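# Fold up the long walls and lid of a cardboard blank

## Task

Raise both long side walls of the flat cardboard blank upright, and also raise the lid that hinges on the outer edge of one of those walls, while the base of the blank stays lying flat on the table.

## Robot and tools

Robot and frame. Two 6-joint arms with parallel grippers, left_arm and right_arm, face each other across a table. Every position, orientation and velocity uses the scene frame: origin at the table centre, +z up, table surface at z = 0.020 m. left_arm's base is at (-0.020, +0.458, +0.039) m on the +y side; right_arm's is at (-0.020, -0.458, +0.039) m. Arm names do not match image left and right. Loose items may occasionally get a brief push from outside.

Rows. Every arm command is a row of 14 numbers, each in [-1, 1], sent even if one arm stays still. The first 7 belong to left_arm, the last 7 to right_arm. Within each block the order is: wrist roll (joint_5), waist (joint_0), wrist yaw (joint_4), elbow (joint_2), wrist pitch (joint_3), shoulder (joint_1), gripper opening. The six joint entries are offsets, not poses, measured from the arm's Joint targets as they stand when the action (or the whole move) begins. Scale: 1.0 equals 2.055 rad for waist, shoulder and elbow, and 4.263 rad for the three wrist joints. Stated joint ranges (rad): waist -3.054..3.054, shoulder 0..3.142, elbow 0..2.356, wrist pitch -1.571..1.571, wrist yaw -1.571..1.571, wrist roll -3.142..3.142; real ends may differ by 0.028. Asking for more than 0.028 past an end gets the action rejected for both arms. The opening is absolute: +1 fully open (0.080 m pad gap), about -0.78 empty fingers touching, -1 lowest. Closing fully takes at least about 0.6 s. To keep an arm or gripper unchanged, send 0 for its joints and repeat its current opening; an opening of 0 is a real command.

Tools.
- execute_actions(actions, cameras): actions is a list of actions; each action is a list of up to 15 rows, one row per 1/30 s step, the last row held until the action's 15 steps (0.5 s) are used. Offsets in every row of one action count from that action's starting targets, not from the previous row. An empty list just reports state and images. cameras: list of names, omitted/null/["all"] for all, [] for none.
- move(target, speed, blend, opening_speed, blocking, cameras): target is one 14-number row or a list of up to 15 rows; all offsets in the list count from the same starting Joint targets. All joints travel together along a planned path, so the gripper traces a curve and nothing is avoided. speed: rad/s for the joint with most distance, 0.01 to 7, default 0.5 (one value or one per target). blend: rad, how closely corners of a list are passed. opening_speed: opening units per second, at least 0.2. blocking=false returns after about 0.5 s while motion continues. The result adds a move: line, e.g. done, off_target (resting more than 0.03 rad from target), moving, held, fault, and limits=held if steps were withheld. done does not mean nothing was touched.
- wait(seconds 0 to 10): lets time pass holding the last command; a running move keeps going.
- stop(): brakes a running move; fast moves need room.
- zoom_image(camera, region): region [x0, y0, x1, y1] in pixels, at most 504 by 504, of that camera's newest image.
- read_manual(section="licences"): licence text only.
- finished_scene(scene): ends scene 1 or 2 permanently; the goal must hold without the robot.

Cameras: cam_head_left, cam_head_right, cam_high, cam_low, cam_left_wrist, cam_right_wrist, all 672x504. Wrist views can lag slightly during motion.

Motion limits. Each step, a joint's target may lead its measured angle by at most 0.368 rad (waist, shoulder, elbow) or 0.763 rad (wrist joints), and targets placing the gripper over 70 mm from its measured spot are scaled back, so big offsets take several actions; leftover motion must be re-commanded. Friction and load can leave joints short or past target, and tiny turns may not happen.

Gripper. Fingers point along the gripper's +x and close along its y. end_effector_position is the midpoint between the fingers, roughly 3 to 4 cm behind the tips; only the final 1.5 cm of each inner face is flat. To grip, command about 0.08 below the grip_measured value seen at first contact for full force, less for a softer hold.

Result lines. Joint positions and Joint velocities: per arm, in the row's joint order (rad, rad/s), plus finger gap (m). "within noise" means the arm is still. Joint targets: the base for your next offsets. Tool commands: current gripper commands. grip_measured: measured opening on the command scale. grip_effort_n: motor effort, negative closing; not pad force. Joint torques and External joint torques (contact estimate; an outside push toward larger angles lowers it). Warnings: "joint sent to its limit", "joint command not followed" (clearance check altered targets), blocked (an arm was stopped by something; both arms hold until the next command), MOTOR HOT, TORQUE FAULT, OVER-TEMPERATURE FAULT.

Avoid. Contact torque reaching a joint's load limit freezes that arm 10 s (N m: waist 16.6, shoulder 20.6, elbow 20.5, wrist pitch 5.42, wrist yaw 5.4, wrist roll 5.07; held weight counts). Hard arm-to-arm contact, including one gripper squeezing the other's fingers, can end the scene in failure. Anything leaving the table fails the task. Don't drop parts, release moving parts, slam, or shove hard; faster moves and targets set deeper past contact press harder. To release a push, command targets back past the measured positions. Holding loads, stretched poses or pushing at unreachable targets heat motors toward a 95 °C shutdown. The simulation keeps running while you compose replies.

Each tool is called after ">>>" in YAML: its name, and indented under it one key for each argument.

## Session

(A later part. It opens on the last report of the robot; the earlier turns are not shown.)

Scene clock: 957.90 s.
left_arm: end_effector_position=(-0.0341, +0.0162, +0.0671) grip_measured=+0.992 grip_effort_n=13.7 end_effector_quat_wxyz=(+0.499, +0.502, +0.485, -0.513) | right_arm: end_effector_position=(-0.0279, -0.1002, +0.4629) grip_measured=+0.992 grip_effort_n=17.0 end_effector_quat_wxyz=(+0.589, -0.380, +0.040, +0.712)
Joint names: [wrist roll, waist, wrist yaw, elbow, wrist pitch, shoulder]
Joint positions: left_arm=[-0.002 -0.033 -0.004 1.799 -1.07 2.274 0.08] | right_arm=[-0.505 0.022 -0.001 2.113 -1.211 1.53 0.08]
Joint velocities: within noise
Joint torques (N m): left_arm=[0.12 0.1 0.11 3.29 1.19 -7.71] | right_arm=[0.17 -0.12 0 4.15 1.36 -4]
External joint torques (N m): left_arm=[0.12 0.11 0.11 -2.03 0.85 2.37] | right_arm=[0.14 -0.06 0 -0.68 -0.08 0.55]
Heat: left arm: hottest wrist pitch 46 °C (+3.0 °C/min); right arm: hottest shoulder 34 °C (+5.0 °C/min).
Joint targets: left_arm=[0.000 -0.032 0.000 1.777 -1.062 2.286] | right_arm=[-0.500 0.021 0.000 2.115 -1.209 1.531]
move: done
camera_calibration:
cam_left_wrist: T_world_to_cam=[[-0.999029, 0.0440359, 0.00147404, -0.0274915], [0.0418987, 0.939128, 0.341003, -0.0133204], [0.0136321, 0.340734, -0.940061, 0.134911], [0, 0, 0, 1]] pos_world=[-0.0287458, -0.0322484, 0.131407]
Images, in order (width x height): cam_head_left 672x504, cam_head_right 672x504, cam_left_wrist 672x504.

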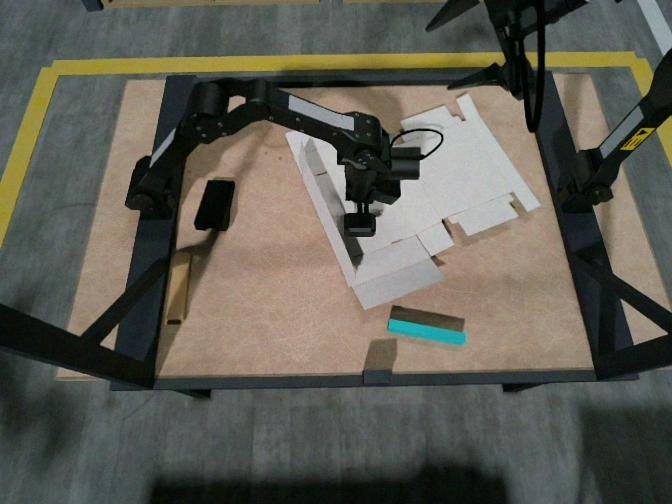

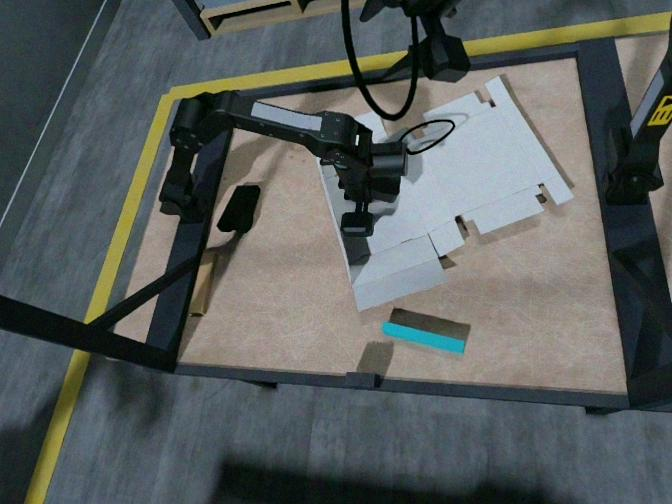

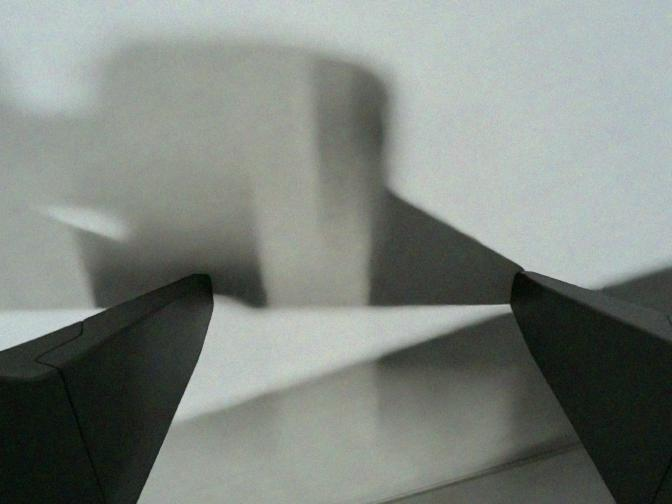

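>>> move:
  target:
    - [0.0375,0.013,0,-0.1797,0.0334,-0.1105,1,0,0,0,0,0,0,1]
    - [0.0751,0.0311,0,-0.3273,0.0548,-0.2136,1,0,0,0,0,0,0,1]
  speed: 0.25
  cameras: ["cam_head_left","cam_head_right","cam_right_wrist"]

>>> zoom_image:
  camera: "cam_head_left"
  region: [200, 60, 540, 330]

Scene clock: 965.10 s.
left_arm: end_effector_position=(-0.0102, +0.1358, +0.0633) grip_measured=+0.992 grip_effort_n=13.7 end_effector_quat_wxyz=(+0.432, +0.561, +0.414, -0.572) | right_arm: end_effector_position=(-0.0279, -0.1002, +0.4629) grip_measured=+0.992 grip_effort_n=17.4 end_effector_quat_wxyz=(+0.589, -0.380, +0.040, +0.712)
Joint names: [wrist roll, waist, wrist yaw, elbow, wrist pitch, shoulder]
Joint positions: left_arm=[0.317 0.029 -0.004 1.128 -0.825 1.843 0.08] | right_arm=[-0.505 0.022 -0.001 2.113 -1.211 1.53 0.08]
Joint velocities: within noise
Joint torques (N m): left_arm=[0.12 0.19 0.12 2.63 0.46 -5.63] | right_arm=[0.17 -0.11 -0.01 4.14 1.37 -4.01]
External joint torques (N m): left_arm=[0.12 0.18 0.11 -2.39 0.05 1.28] | right_arm=[0.15 -0.11 0.01 -0.67 -0.08 0.51]
Heat: left arm: hottest shoulder 46 °C (+0.0 °C/min); right arm: hottest shoulder 34 °C (+5.1 °C/min).
Joint targets: left_arm=[0.320 0.032 0.000 1.104 -0.829 1.847] | right_arm=[-0.500 0.021 0.000 2.115 -1.209 1.531]
move: done
camera_calibration:
cam_right_wrist: T_world_to_cam=[[0.86089, 0.313747, 0.40054, -0.12236], [0.482206, -0.754274, -0.445586, 0.169652], [0.162316, 0.576744, -0.800638, 0.513372], [0, 0, 0, 1]] pos_world=[-0.0597969, -0.12973, 0.535629]
Images, in order (width x height): cam_head_left 672x504, cam_head_right 672x504, cam_right_wrist 672x504.

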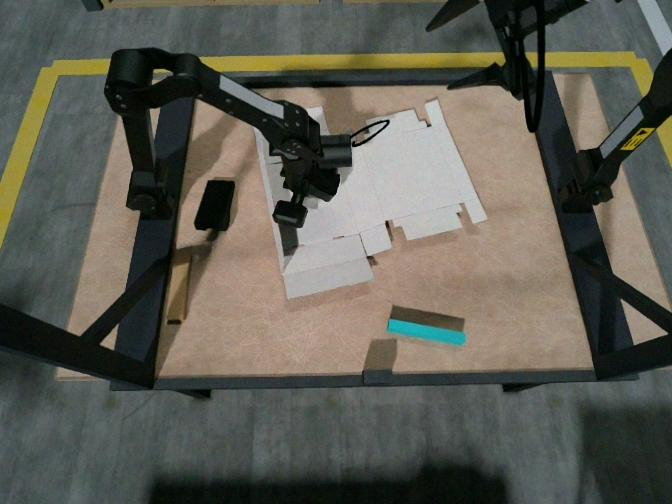

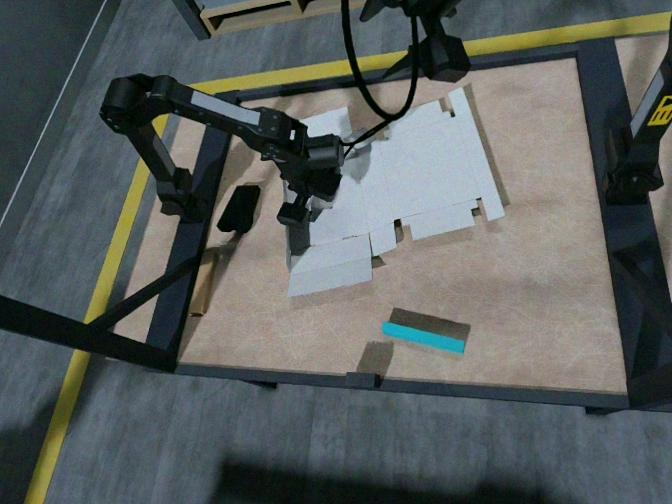

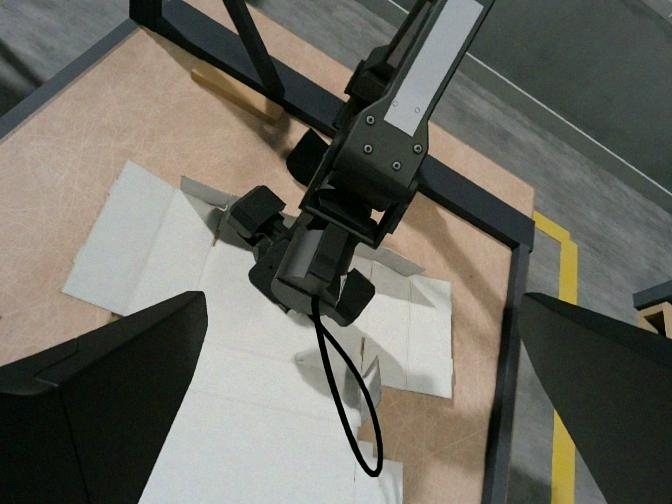

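Scaled by 1.482 from the camera's 672x504 image, which has a finer 960x720 frame.

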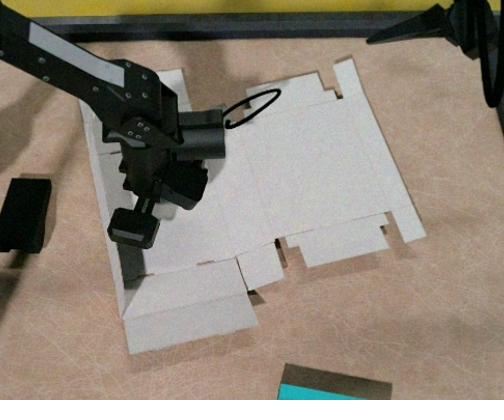

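>>> move:
  target:
    - [0.054,0.0022,0,-0.0837,0.0082,-0.0672,1,0,0,0,0,0,0,1]
  speed: 0.2
  cameras: ["cam_head_left","cam_head_right","cam_right_wrist"]

>>> zoom_image:
  camera: "cam_head_left"
  region: [200, 60, 540, 330]

Scene clock: 980.80 s.
left_arm: end_effector_position=(-0.0096, +0.1762, +0.0624) grip_measured=+0.992 grip_effort_n=13.3 end_effector_quat_wxyz=(+0.366, +0.607, +0.348, -0.613) | right_arm: end_effector_position=(-0.0279, -0.1002, +0.4629) grip_measured=+0.992 grip_effort_n=17.4 end_effector_quat_wxyz=(+0.589, -0.380, +0.040, +0.712)
Joint names: [wrist roll, waist, wrist yaw, elbow, wrist pitch, shoulder]
Joint positions: left_arm=[0.546 0.035 -0.004 0.954 -0.791 1.707 0.08] | right_arm=[-0.505 0.022 -0.001 2.113 -1.211 1.53 0.08]
Joint velocities: within noise
Joint torques (N m): left_arm=[0.14 -0.02 0.11 2.84 0.51 -5.12] | right_arm=[0.16 -0.14 -0.01 4.13 1.37 -3.97]
External joint torques (N m): left_arm=[0.14 0.03 0.08 -2 0.17 0.77] | right_arm=[0.14 -0.14 0 -0.7 -0.07 0.59]
Heat: left arm: hottest shoulder 45 °C (-1.0 °C/min); right arm: hottest wrist pitch 36 °C (+5.0 °C/min).
Joint targets: left_arm=[0.550 0.037 0.000 0.932 -0.794 1.708] | right_arm=[-0.500 0.021 0.000 2.115 -1.209 1.531]
move: done
camera_calibration:
cam_right_wrist: T_world_to_cam=[[0.86089, 0.313747, 0.40054, -0.12236], [0.482206, -0.754274, -0.445586, 0.169652], [0.162316, 0.576744, -0.800638, 0.513372], [0, 0, 0, 1]] pos_world=[-0.0597969, -0.12973, 0.535629]
Images, in order (width x height): cam_head_left 672x504, cam_head_right 672x504, cam_right_wrist 672x504.

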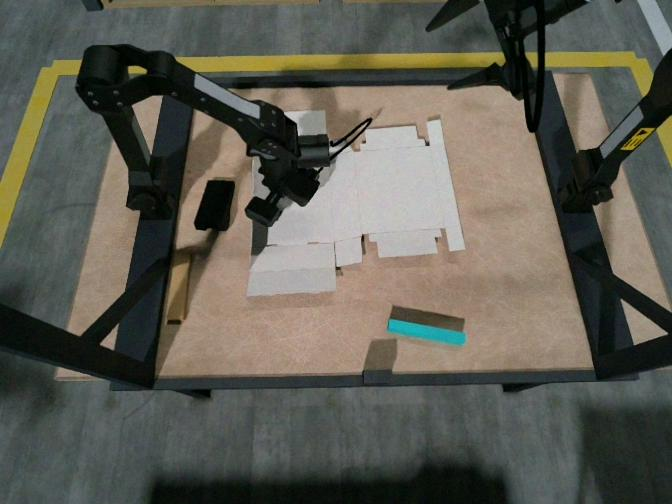

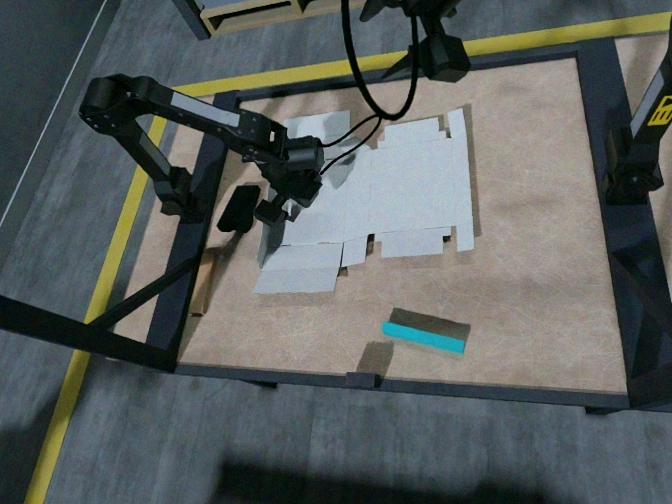

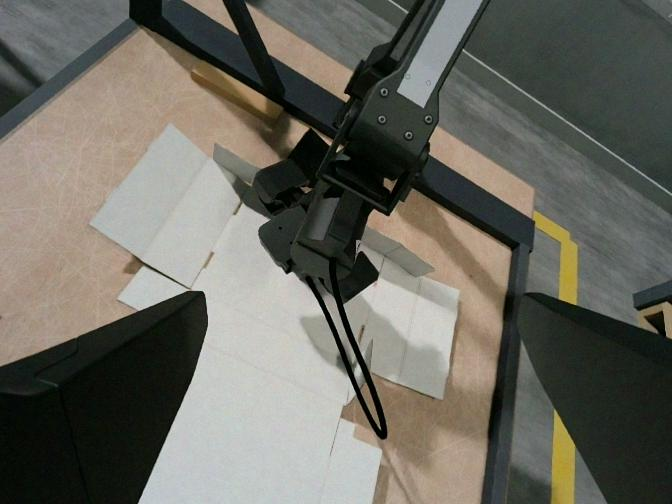

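Scaled by 1.482 from the camera's 672x504 image, which has a finer 960x720 frame.

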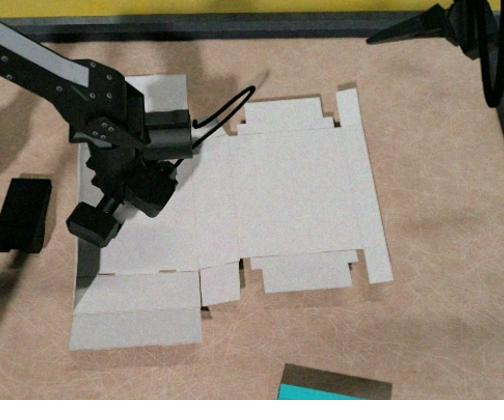

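>>> move:
  target:
    - [0,0,0,0.0973,-0.0586,-0.0487,1,0.5972,0.2939,0.266,-0.5912,-0.0464,-0.0151,-0.78]
    - [0.5864,0.0103,0,0.0732,0.0095,-0.0384,1,0.5972,0.2939,0.266,-0.5912,-0.0464,-0.0151,-0.78]
    - [0.5864,0.0103,0,-0.0058,0.0743,0.0169,1,0.5972,0.2939,0.266,-0.772,0.1027,0.1136,-0.78]
  speed: [0.9,0.9,0.4]

>>> zoom_image:
  camera: "cam_head_left"
  region: [200, 60, 540, 330]

Scene clock: 1034.90 s.
left_arm: end_effector_position=(-0.0003, +0.1166, +0.0642) grip_measured=+0.992 grip_effort_n=12.8 end_effector_quat_wxyz=(-0.380, +0.605, -0.532, -0.454) | right_arm: end_effector_position=(+0.0006, -0.2528, +0.0721) grip_measured=-0.777 grip_effort_n=-16.0 end_effector_quat_wxyz=(+0.958, -0.038, +0.195, +0.208)
Joint names: [wrist roll, waist, wrist yaw, elbow, wrist pitch, shoulder]
Joint positions: left_arm=[3.048 0.056 -0.005 0.939 -0.48 1.725 0.08] | right_arm=[2.041 0.622 1.129 0.533 -0.773 1.755 0]
Joint velocities: within noise
Joint torques (N m): left_arm=[0.01 0.24 0.11 3.39 1.21 -3.73] | right_arm=[0.15 0.16 0.73 1.26 -0.13 -2.36]
External joint torques (N m): left_arm=[0.02 0.23 0.11 -1.72 0.51 2.5] | right_arm=[0.15 0.15 0.22 -1.42 0.12 1.58]
Heat: left arm: hottest shoulder 44 °C (-1.0 °C/min); right arm: hottest wrist pitch 36 °C (+1.0 °C/min).
Joint targets: left_arm=[3.050 0.058 0.000 0.921 -0.477 1.744] | right_arm=[2.045 0.625 1.134 0.528 -0.771 1.765]
move: done
camera_calibration:
cam_left_wrist: T_world_to_cam=[[0.990777, 0.134746, -0.0143082, -0.00705692], [0.113923, -0.771157, 0.626369, 0.0730577], [0.0733667, -0.622222, -0.779395, 0.199482], [0, 0, 0, 1]] pos_world=[-0.0159665, 0.181412, 0.109613]
cam_right_wrist: T_world_to_cam=[[0.421664, -0.906731, 0.00609768, -0.222318], [-0.626211, -0.296062, -0.721254, 0.00309914], [0.655789, 0.300309, -0.692644, 0.205858], [0, 0, 0, 1]] pos_world=[-0.0393151, -0.262486, 0.146177]

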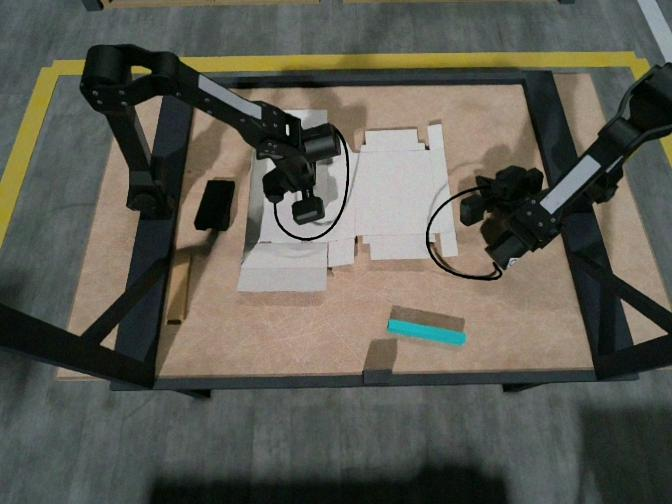

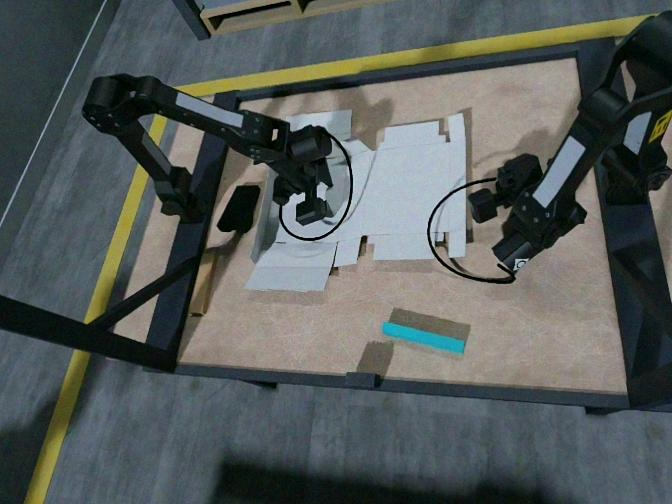

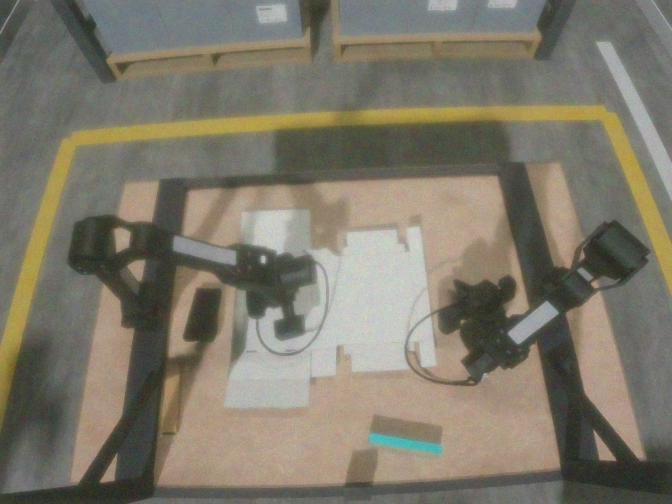

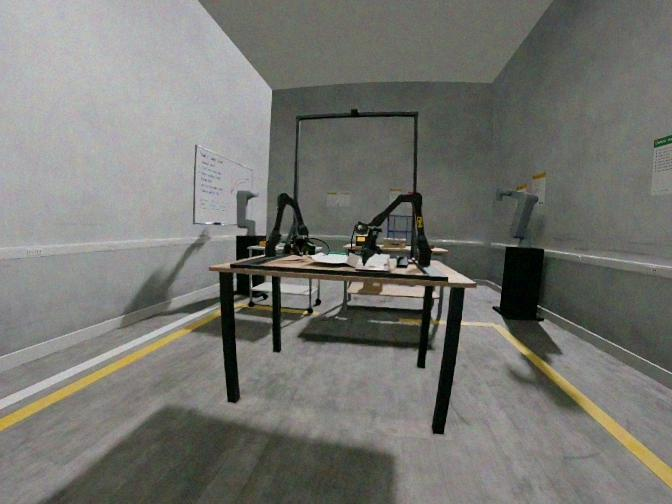

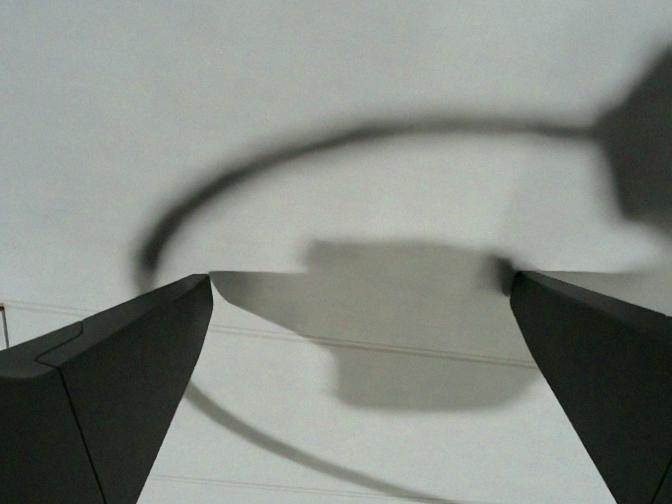

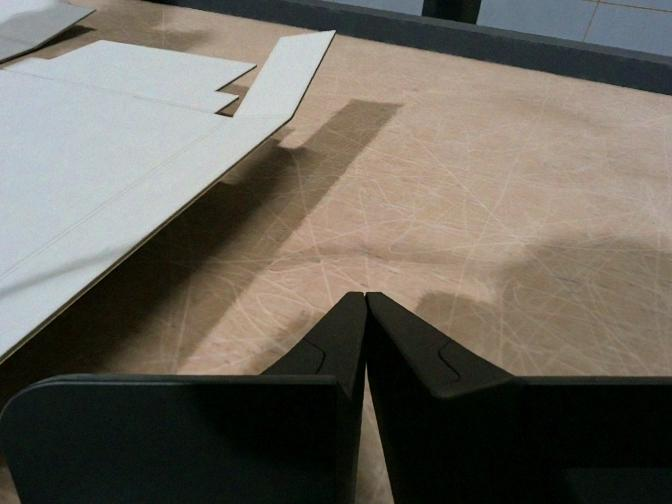

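Scaled by 1.482 from the camera's 672x504 image, which has a finer 960x720 frame.

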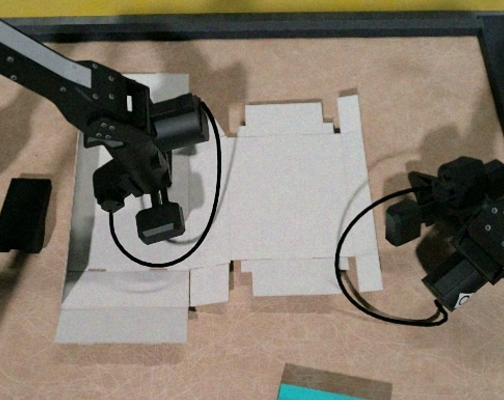

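>>> move:
  target:
    - [0,0,0,0,0,0,1,0,-0.1453,0,0.2107,-0.0365,0.1344,-0.78]
  speed: 0.25
  cameras: ["cam_head_left","cam_right_wrist"]

Scene clock: 1043.37 s.
left_arm: end_effector_position=(+0.0001, +0.1159, +0.0643) grip_measured=+0.992 grip_effort_n=12.8 end_effector_quat_wxyz=(-0.379, +0.606, -0.532, -0.453) | right_arm: end_effector_position=(+0.0276, -0.1760, +0.0723) grip_measured=-0.777 grip_effort_n=-15.6 end_effector_quat_wxyz=(+0.978, -0.013, +0.197, +0.066)
Joint names: [wrist roll, waist, wrist yaw, elbow, wrist pitch, shoulder]
Joint positions: left_arm=[3.049 0.056 -0.006 0.938 -0.476 1.725 0.08] | right_arm=[2.041 0.33 1.131 0.953 -0.925 2.03 0]
Joint velocities: within noise
Joint torques (N m): left_arm=[0.02 0.2 0.18 3.51 0.98 -3.77] | right_arm=[0.15 -0.38 0.64 3.11 -0.39 -4.31]
External joint torques (N m): left_arm=[0.02 0.13 0.18 -1.53 0.3 2.41] | right_arm=[0.15 -0.39 0.13 -0.12 -0.14 2.06]
Heat: left arm: hottest shoulder 42 °C (-3.0 °C/min); right arm: hottest wrist pitch 35 °C (-1.0 °C/min).
Joint targets: left_arm=[3.050 0.058 0.000 0.921 -0.477 1.743] | right_arm=[2.045 0.326 1.134 0.961 -0.927 2.041]
move: done
camera_calibration:
cam_right_wrist: T_world_to_cam=[[0.142918, -0.989646, 0.0132314, -0.171552], [-0.681925, -0.10815, -0.723382, 0.0776397], [0.717323, 0.0943613, -0.690321, 0.127093], [0, 0, 0, 1]] pos_world=[-0.0137046, -0.173372, 0.146168]
Images, in order (width x height): cam_head_left 672x504, cam_right_wrist 672x504.

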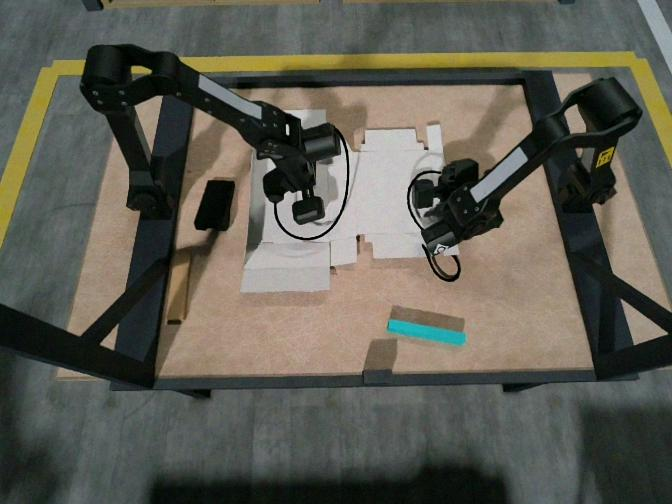

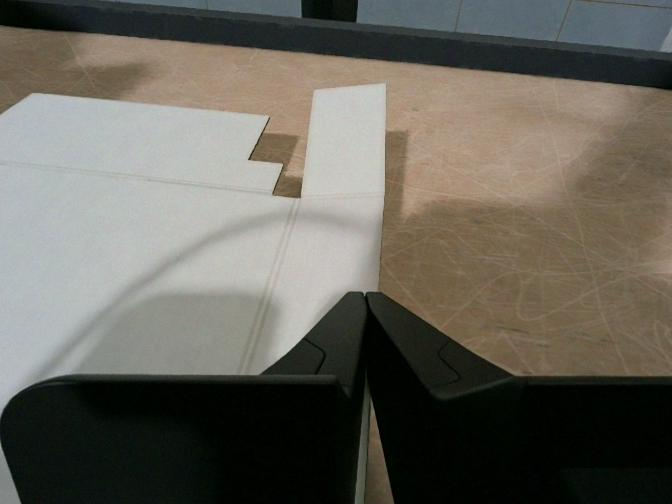

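>>> move:
  target:
    - [0,0,0,0,0,0,1,0,0.01,0,0.0,-0.01,-0.02,-0.78]
    - [0,0,0,0,0,0,1,0,0.1453,0,-0.2107,0.0365,-0.1344,-0.78]
    - [0,0,0,0,0,0,1,0,0.1453,0,-0.2173,0.0588,-0.0953,-0.78]
  speed: [0.2,0.4,0.2]
  cameras: ["cam_right_wrist"]

>>> move:
  target:
    - [0,0,0,0,0,0,1,0,-0.1453,0,0.2123,-0.0438,0.1214,-0.78]
  speed: 0.25
  cameras: ["cam_head_left","cam_right_wrist"]

Scene clock: 1055.17 s.
left_arm: end_effector_position=(+0.0002, +0.1158, +0.0643) grip_measured=+0.992 grip_effort_n=12.8 end_effector_quat_wxyz=(-0.379, +0.607, -0.532, -0.453) | right_arm: end_effector_position=(+0.0003, -0.2523, +0.0553) grip_measured=-0.777 grip_effort_n=-15.6 end_effector_quat_wxyz=(+0.958, -0.037, +0.194, +0.209)
Joint names: [wrist roll, waist, wrist yaw, elbow, wrist pitch, shoulder]
Joint positions: left_arm=[3.049 0.056 -0.006 0.938 -0.475 1.726 0.08] | right_arm=[2.043 0.623 1.132 0.519 -0.678 1.835 0]
Joint velocities: within noise
Joint torques (N m): left_arm=[0.03 0.12 0.23 3.34 0.89 -3.53] | right_arm=[0.11 0.09 0.63 0.99 -0.17 -2.47]
External joint torques (N m): left_arm=[0.03 0.09 0.23 -1.79 0.18 2.74] | right_arm=[0.11 0.11 0.12 -1.24 0.08 1.64]
Heat: left arm: hottest shoulder 41 °C (-4.1 °C/min); right arm: hottest wrist pitch 34 °C (-3.0 °C/min).
Joint targets: left_arm=[3.050 0.058 0.000 0.921 -0.477 1.743] | right_arm=[2.045 0.625 1.134 0.514 -0.676 1.845]
move: done
camera_calibration:
cam_right_wrist: T_world_to_cam=[[0.422914, -0.90616, 0.00417533, -0.221423], [-0.624841, -0.29495, -0.722896, -0.00865664], [0.656291, 0.303114, -0.690945, 0.194959], [0, 0, 0, 1]] pos_world=[-0.0397163, -0.262293, 0.129373]
Images, in order (width x height): cam_right_wrist 672x504.

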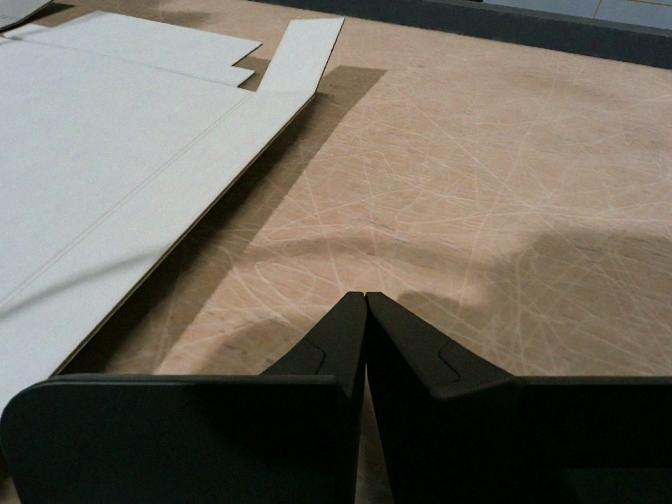

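Scene clock: 1057.30 s.
left_arm: end_effector_position=(+0.0004, +0.1160, +0.0642) grip_measured=+0.992 grip_effort_n=12.8 end_effector_quat_wxyz=(-0.379, +0.607, -0.532, -0.453) | right_arm: end_effector_position=(+0.0271, -0.1766, +0.0554) grip_measured=-0.777 grip_effort_n=-14.7 end_effector_quat_wxyz=(+0.978, -0.014, +0.196, +0.067)
Joint names: [wrist roll, waist, wrist yaw, elbow, wrist pitch, shoulder]
Joint positions: left_arm=[3.049 0.057 -0.007 0.938 -0.476 1.726 0.08] | right_arm=[2.043 0.333 1.132 0.94 -0.863 2.082 0]
Joint velocities: within noise
Joint torques (N m): left_arm=[0.03 0.25 0.2 3.38 0.94 -3.54] | right_arm=[0.1 -0.53 0.62 3.06 -0.25 -4.38]
External joint torques (N m): left_arm=[0.03 0.28 0.2 -1.71 0.25 2.68] | right_arm=[0.1 -0.56 0.11 0.14 0.02 2.03]
Heat: left arm: hottest shoulder 41 °C (-4.0 °C/min); right arm: hottest wrist pitch 34 °C (-3.0 °C/min).
Joint targets: left_arm=[3.050 0.058 0.000 0.921 -0.477 1.743] | right_arm=[2.045 0.326 1.134 0.950 -0.863 2.095]
move: done
camera_calibration:
cam_right_wrist: T_world_to_cam=[[0.145714, -0.989206, 0.0154664, -0.171898], [-0.680357, -0.111545, -0.724343, 0.0644349], [0.718249, 0.0950244, -0.689267, 0.115968], [0, 0, 0, 1]] pos_world=[-0.0144072, -0.173875, 0.129265]
Images, in order (width x height): cam_head_left 672x504, cam_right_wrist 672x504.

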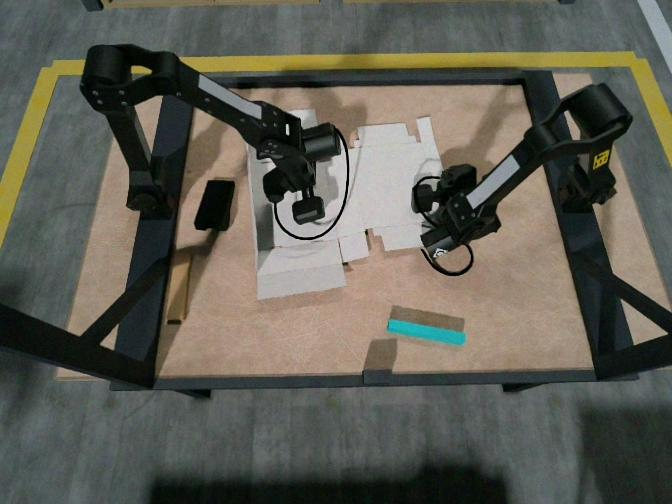

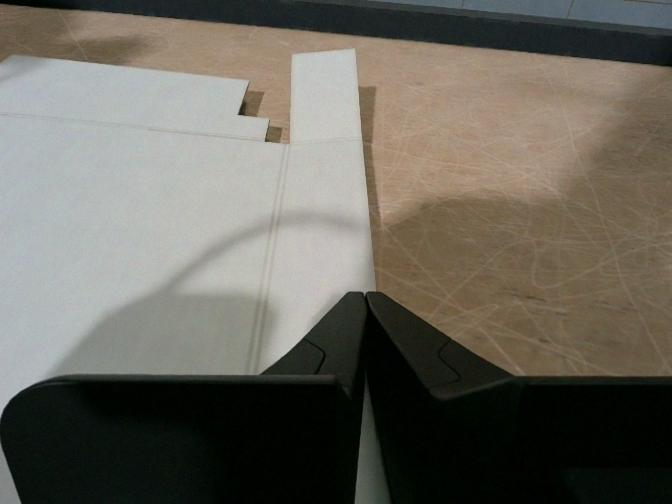

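>>> move:
  target:
    - [0,0,0,0,0,0,1,0,0.1453,0,-0.2123,0.0438,-0.1214,-0.78]
    - [0,0,0,0,0,0,1,0,0.1453,0,0.1217,-0.1424,-0.3869,1]
    - [0,0,0,0,0,0,1,-0.4797,-0.6545,-0.4502,0.1217,-0.1424,-0.3869,1]
    - [0,0,0,0,0,0,1,-0.4797,-0.6545,-0.4502,0.0318,-0.0336,-0.2507,1]
    - [0,0,0,0,0,0,1,-0.4797,-0.6545,-0.4502,-0.041,0.0269,-0.198,1]
  speed: [0.5,0.8,1.5,0.8,0.35]
  cameras: ["cam_head_left","cam_right_wrist","cam_head_right"]

>>> zoom_image:
  camera: "cam_right_wrist"
  region: [250, 100, 672, 504]

Scene clock: 1083.13 s.
left_arm: end_effector_position=(+0.0004, +0.1157, +0.0643) grip_measured=+0.992 grip_effort_n=12.8 end_effector_quat_wxyz=(-0.379, +0.607, -0.532, -0.453) | right_arm: end_effector_position=(+0.1483, -0.2285, +0.0948) grip_measured=+0.992 grip_effort_n=17.4 end_effector_quat_wxyz=(+0.558, +0.081, +0.699, +0.440)
Joint names: [wrist roll, waist, wrist yaw, elbow, wrist pitch, shoulder]
Joint positions: left_arm=[3.049 0.057 -0.007 0.938 -0.475 1.726 0.08] | right_arm=[0.004 -1.016 -0.782 0.872 -0.75 1.68 0.08]
Joint velocities: within noise
Joint torques (N m): left_arm=[0.02 -0.07 0.23 3.31 0.86 -3.89] | right_arm=[-0.13 -0.33 -0.61 3.04 0.39 -3.96]
External joint torques (N m): left_arm=[0.02 -0.04 0.23 -1.76 0.17 2.3] | right_arm=[-0.09 -0.33 -0.18 -1.59 0.06 1.47]
Heat: left arm: hottest shoulder 40 °C (-4.1 °C/min); right arm: hottest elbow 32 °C (-2.0 °C/min).
Joint targets: left_arm=[3.050 0.058 0.000 0.921 -0.477 1.743] | right_arm=[0.000 -1.019 -0.785 0.866 -0.748 1.687]
move: done
camera_calibration:
cam_right_wrist: T_world_to_cam=[[0.391041, -0.590656, -0.705841, -0.118409], [-0.659477, -0.714776, 0.232778, -0.062141], [-0.64201, 0.37446, -0.669031, 0.324654], [0, 0, 0, 1]] pos_world=[0.213753, -0.235926, 0.148091]
Images, in order (width x height): cam_head_left 672x504, cam_head_right 672x504, cam_right_wrist 672x504.

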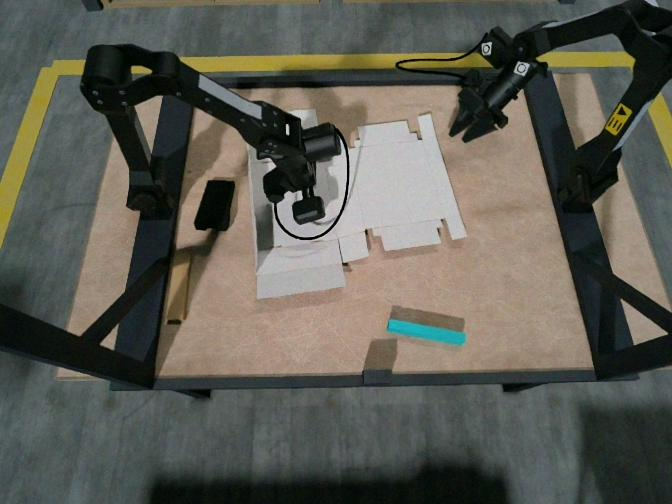

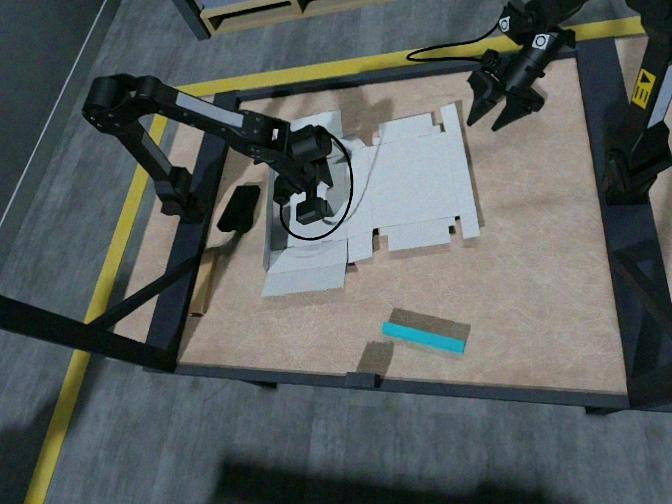

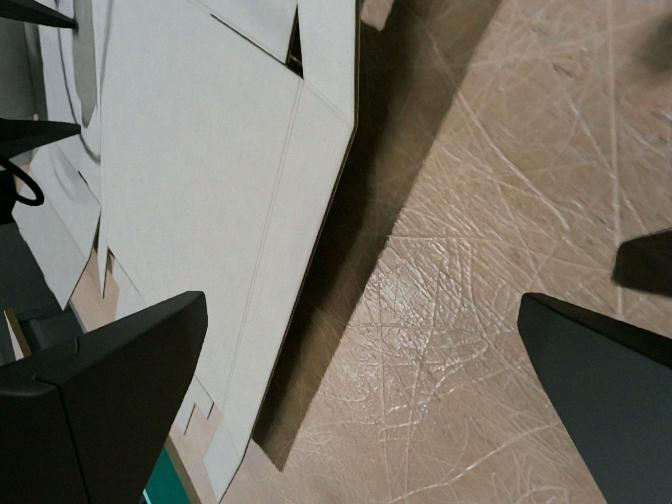

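Scaled by 1.194 from the camera's 672x504 image, which has a finer 960x720 frame.

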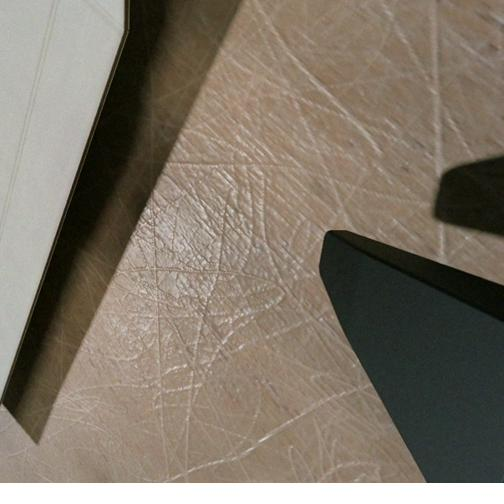

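>>> move:
  target:
    - [0,0,0,0,0,0,1,0,0.1012,0,0.0228,0.0026,0.029,1]
  speed: 0.25
  cameras: ["cam_right_wrist"]

Scene clock: 1088.03 s.
left_arm: end_effector_position=(+0.0004, +0.1157, +0.0643) grip_measured=+0.992 grip_effort_n=12.8 end_effector_quat_wxyz=(-0.379, +0.607, -0.532, -0.453) | right_arm: end_effector_position=(+0.1043, -0.1940, +0.0862) grip_measured=+0.992 grip_effort_n=17.4 end_effector_quat_wxyz=(+0.506, +0.009, +0.710, +0.489)
Joint names: [wrist roll, waist, wrist yaw, elbow, wrist pitch, shoulder]
Joint positions: left_arm=[3.049 0.057 -0.007 0.938 -0.475 1.726 0.08] | right_arm=[0.004 -0.813 -0.782 0.9 -0.739 1.739 0.08]
Joint velocities: within noise
Joint torques (N m): left_arm=[-0.01 0.2 0.28 3.42 0.9 -3.72] | right_arm=[-0.13 0.23 -0.61 4.75 0.37 -4.12]
External joint torques (N m): left_arm=[-0.01 0.21 0.27 -1.59 0.23 2.44] | right_arm=[-0.1 0.19 -0.18 0.28 0.09 1.57]
Heat: left arm: hottest shoulder 39 °C (-5.1 °C/min); right arm: hottest elbow 32 °C (-1.0 °C/min).
Joint targets: left_arm=[3.050 0.058 0.000 0.921 -0.477 1.743] | right_arm=[0.000 -0.811 -0.785 0.913 -0.737 1.747]
move: done
camera_calibration:
cam_right_wrist: T_world_to_cam=[[0.492116, -0.509207, -0.706067, -0.0815967], [-0.498483, -0.829771, 0.250988, -0.105122], [-0.713679, 0.228447, -0.662174, 0.25629], [0, 0, 0, 1]] pos_world=[0.170662, -0.187325, 0.13848]
Images, in order (width x height): cam_right_wrist 672x504.

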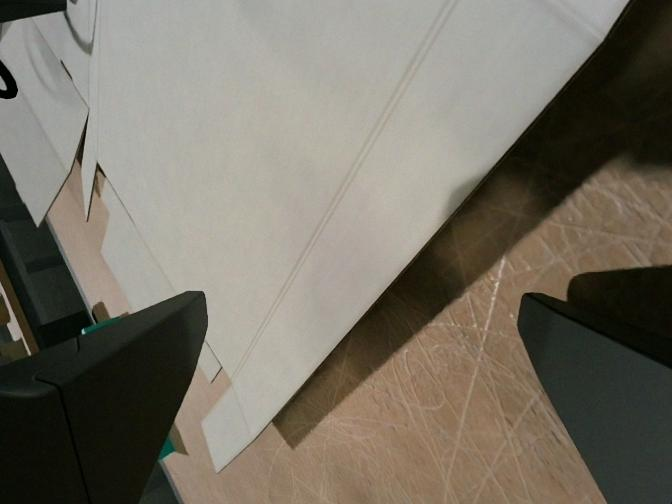

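>>> move:
  target:
    - [0,0,0,0,0,0,1,0,0.0959,0,0.0504,-0.0049,0.0401,1]
  speed: 0.15
  cameras: ["cam_right_wrist"]

>>> zoom_image:
  camera: "cam_right_wrist"
  region: [350, 150, 672, 504]

Scene clock: 1096.23 s.
left_arm: end_effector_position=(+0.0004, +0.1167, +0.0639) grip_measured=+0.992 grip_effort_n=12.8 end_effector_quat_wxyz=(-0.380, +0.606, -0.531, -0.454) | right_arm: end_effector_position=(+0.0653, -0.1584, +0.0835) grip_measured=+0.992 grip_effort_n=15.1 end_effector_quat_wxyz=(+0.457, -0.061, +0.712, +0.530)
Joint names: [wrist roll, waist, wrist yaw, elbow, wrist pitch, shoulder]
Joint positions: left_arm=[3.049 0.057 -0.007 0.938 -0.479 1.726 0.08] | right_arm=[0.004 -0.623 -0.774 0.997 -0.763 1.823 0.08]
Joint velocities: within noise
Joint torques (N m): left_arm=[0.02 0.06 0.21 3.53 1.16 -3.73] | right_arm=[-0.13 0.73 -0.93 5.45 0.57 -4.79]
External joint torques (N m): left_arm=[0.02 0.06 0.21 -1.52 0.49 2.48] | right_arm=[-0.1 0.76 -0.51 0.94 0.28 1.48]
Heat: left arm: hottest shoulder 39 °C (-4.1 °C/min); right arm: hottest elbow 33 °C (+0.0 °C/min).
Joint targets: left_arm=[3.050 0.058 0.000 0.920 -0.477 1.743] | right_arm=[0.000 -0.614 -0.786 1.017 -0.758 1.830]
move: done
camera_calibration:
cam_right_wrist: T_world_to_cam=[[0.579463, -0.416625, -0.700461, -0.0377825], [-0.332336, -0.905552, 0.263682, -0.118163], [-0.744161, 0.0799949, -0.663194, 0.197067], [0, 0, 0, 1]] pos_world=[0.129274, -0.138508, 0.135386]
Images, in order (width x height): cam_right_wrist 672x504.

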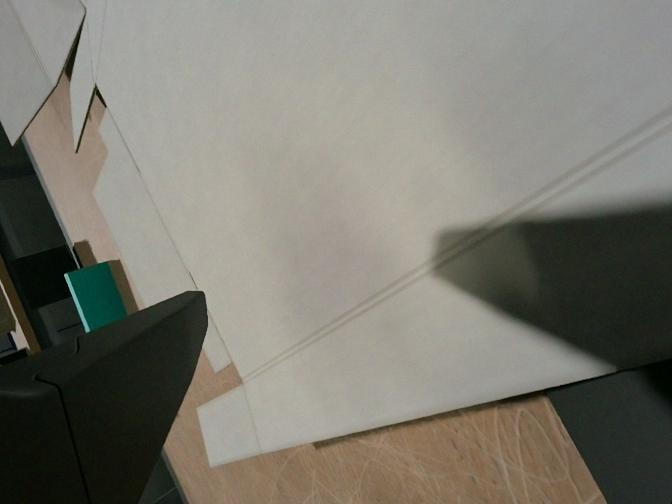

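Scaled by 1.424 from the camera's 672x504 image, which has a finer 960x720 frame.

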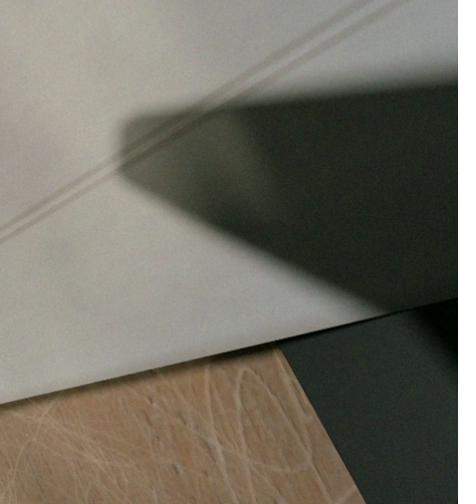

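>>> move:
  target:
    - [0,0,0,0,0,0,1,0,0.0644,0,0.0517,-0.0066,0.0378,1]
  speed: 0.15
  cameras: ["cam_right_wrist","cam_head_left"]

Scene clock: 1099.40 s.
left_arm: end_effector_position=(-0.0001, +0.1258, +0.0626) grip_measured=+0.992 grip_effort_n=12.8 end_effector_quat_wxyz=(-0.388, +0.601, -0.522, -0.464) | right_arm: end_effector_position=(+0.0449, -0.1420, +0.0809) grip_measured=+0.993 grip_effort_n=11.9 end_effector_quat_wxyz=(+0.430, -0.102, +0.724, +0.529)
Joint names: [wrist roll, waist, wrist yaw, elbow, wrist pitch, shoulder]
Joint positions: left_arm=[3.041 0.056 -0.009 0.929 -0.512 1.715 0.08] | right_arm=[0.021 -0.527 -0.749 1.083 -0.822 1.887 0.08]
Joint velocities: within noise
Joint torques (N m): left_arm=[0.26 0.11 0.3 4.07 3.28 -2.64] | right_arm=[-0.73 3.56 -1.9 7.44 2.49 -3.68]
External joint torques (N m): left_arm=[0.27 0.17 0.29 -0.96 2.65 3.44] | right_arm=[-0.7 3.53 -1.49 2.93 2.27 3.07]
Heat: left arm: hottest shoulder 39 °C (-4.0 °C/min); right arm: hottest elbow 33 °C (+1.0 °C/min).
Joint targets: left_arm=[3.050 0.058 0.000 0.920 -0.477 1.743] | right_arm=[0.000 -0.481 -0.786 1.123 -0.786 1.907]
move: off_target (left_arm, right_arm); left_arm: the wrist pitch is farthest, 0.035 rad from its target; right_arm: the waist is farthest, 0.045 rad from its target
camera_calibration:
cam_right_wrist: T_world_to_cam=[[0.61035, -0.404924, -0.680815, -0.0222422], [-0.254258, -0.91414, 0.315756, -0.118462], [-0.750217, -0.0196191, -0.6609, 0.164822], [0, 0, 0, 1]] pos_world=[0.107108, -0.114064, 0.131193]
Images, in order (width x height): cam_head_left 672x504, cam_right_wrist 672x504.

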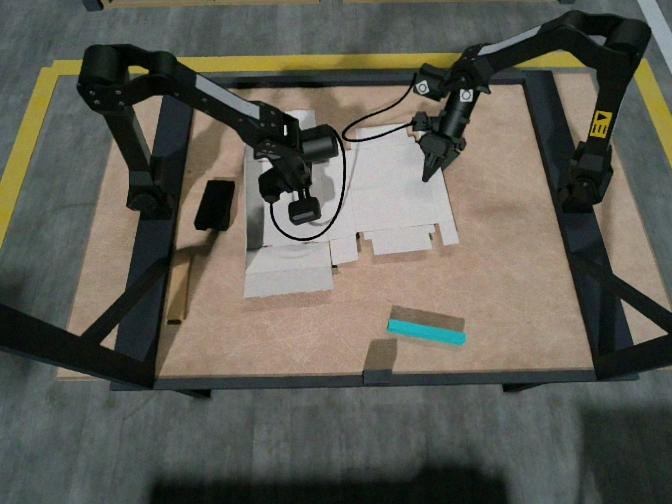

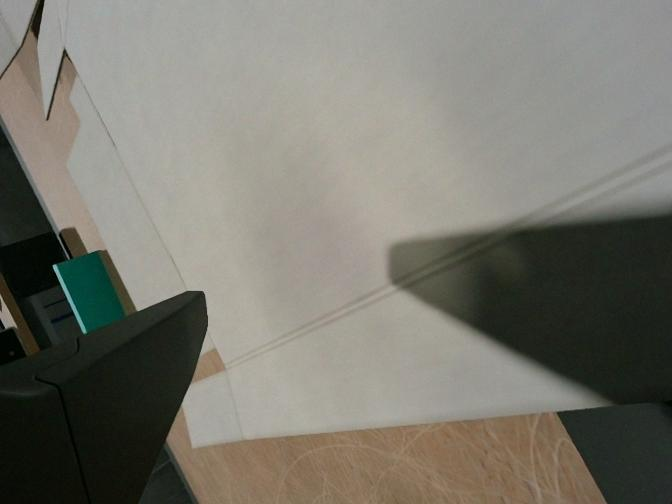

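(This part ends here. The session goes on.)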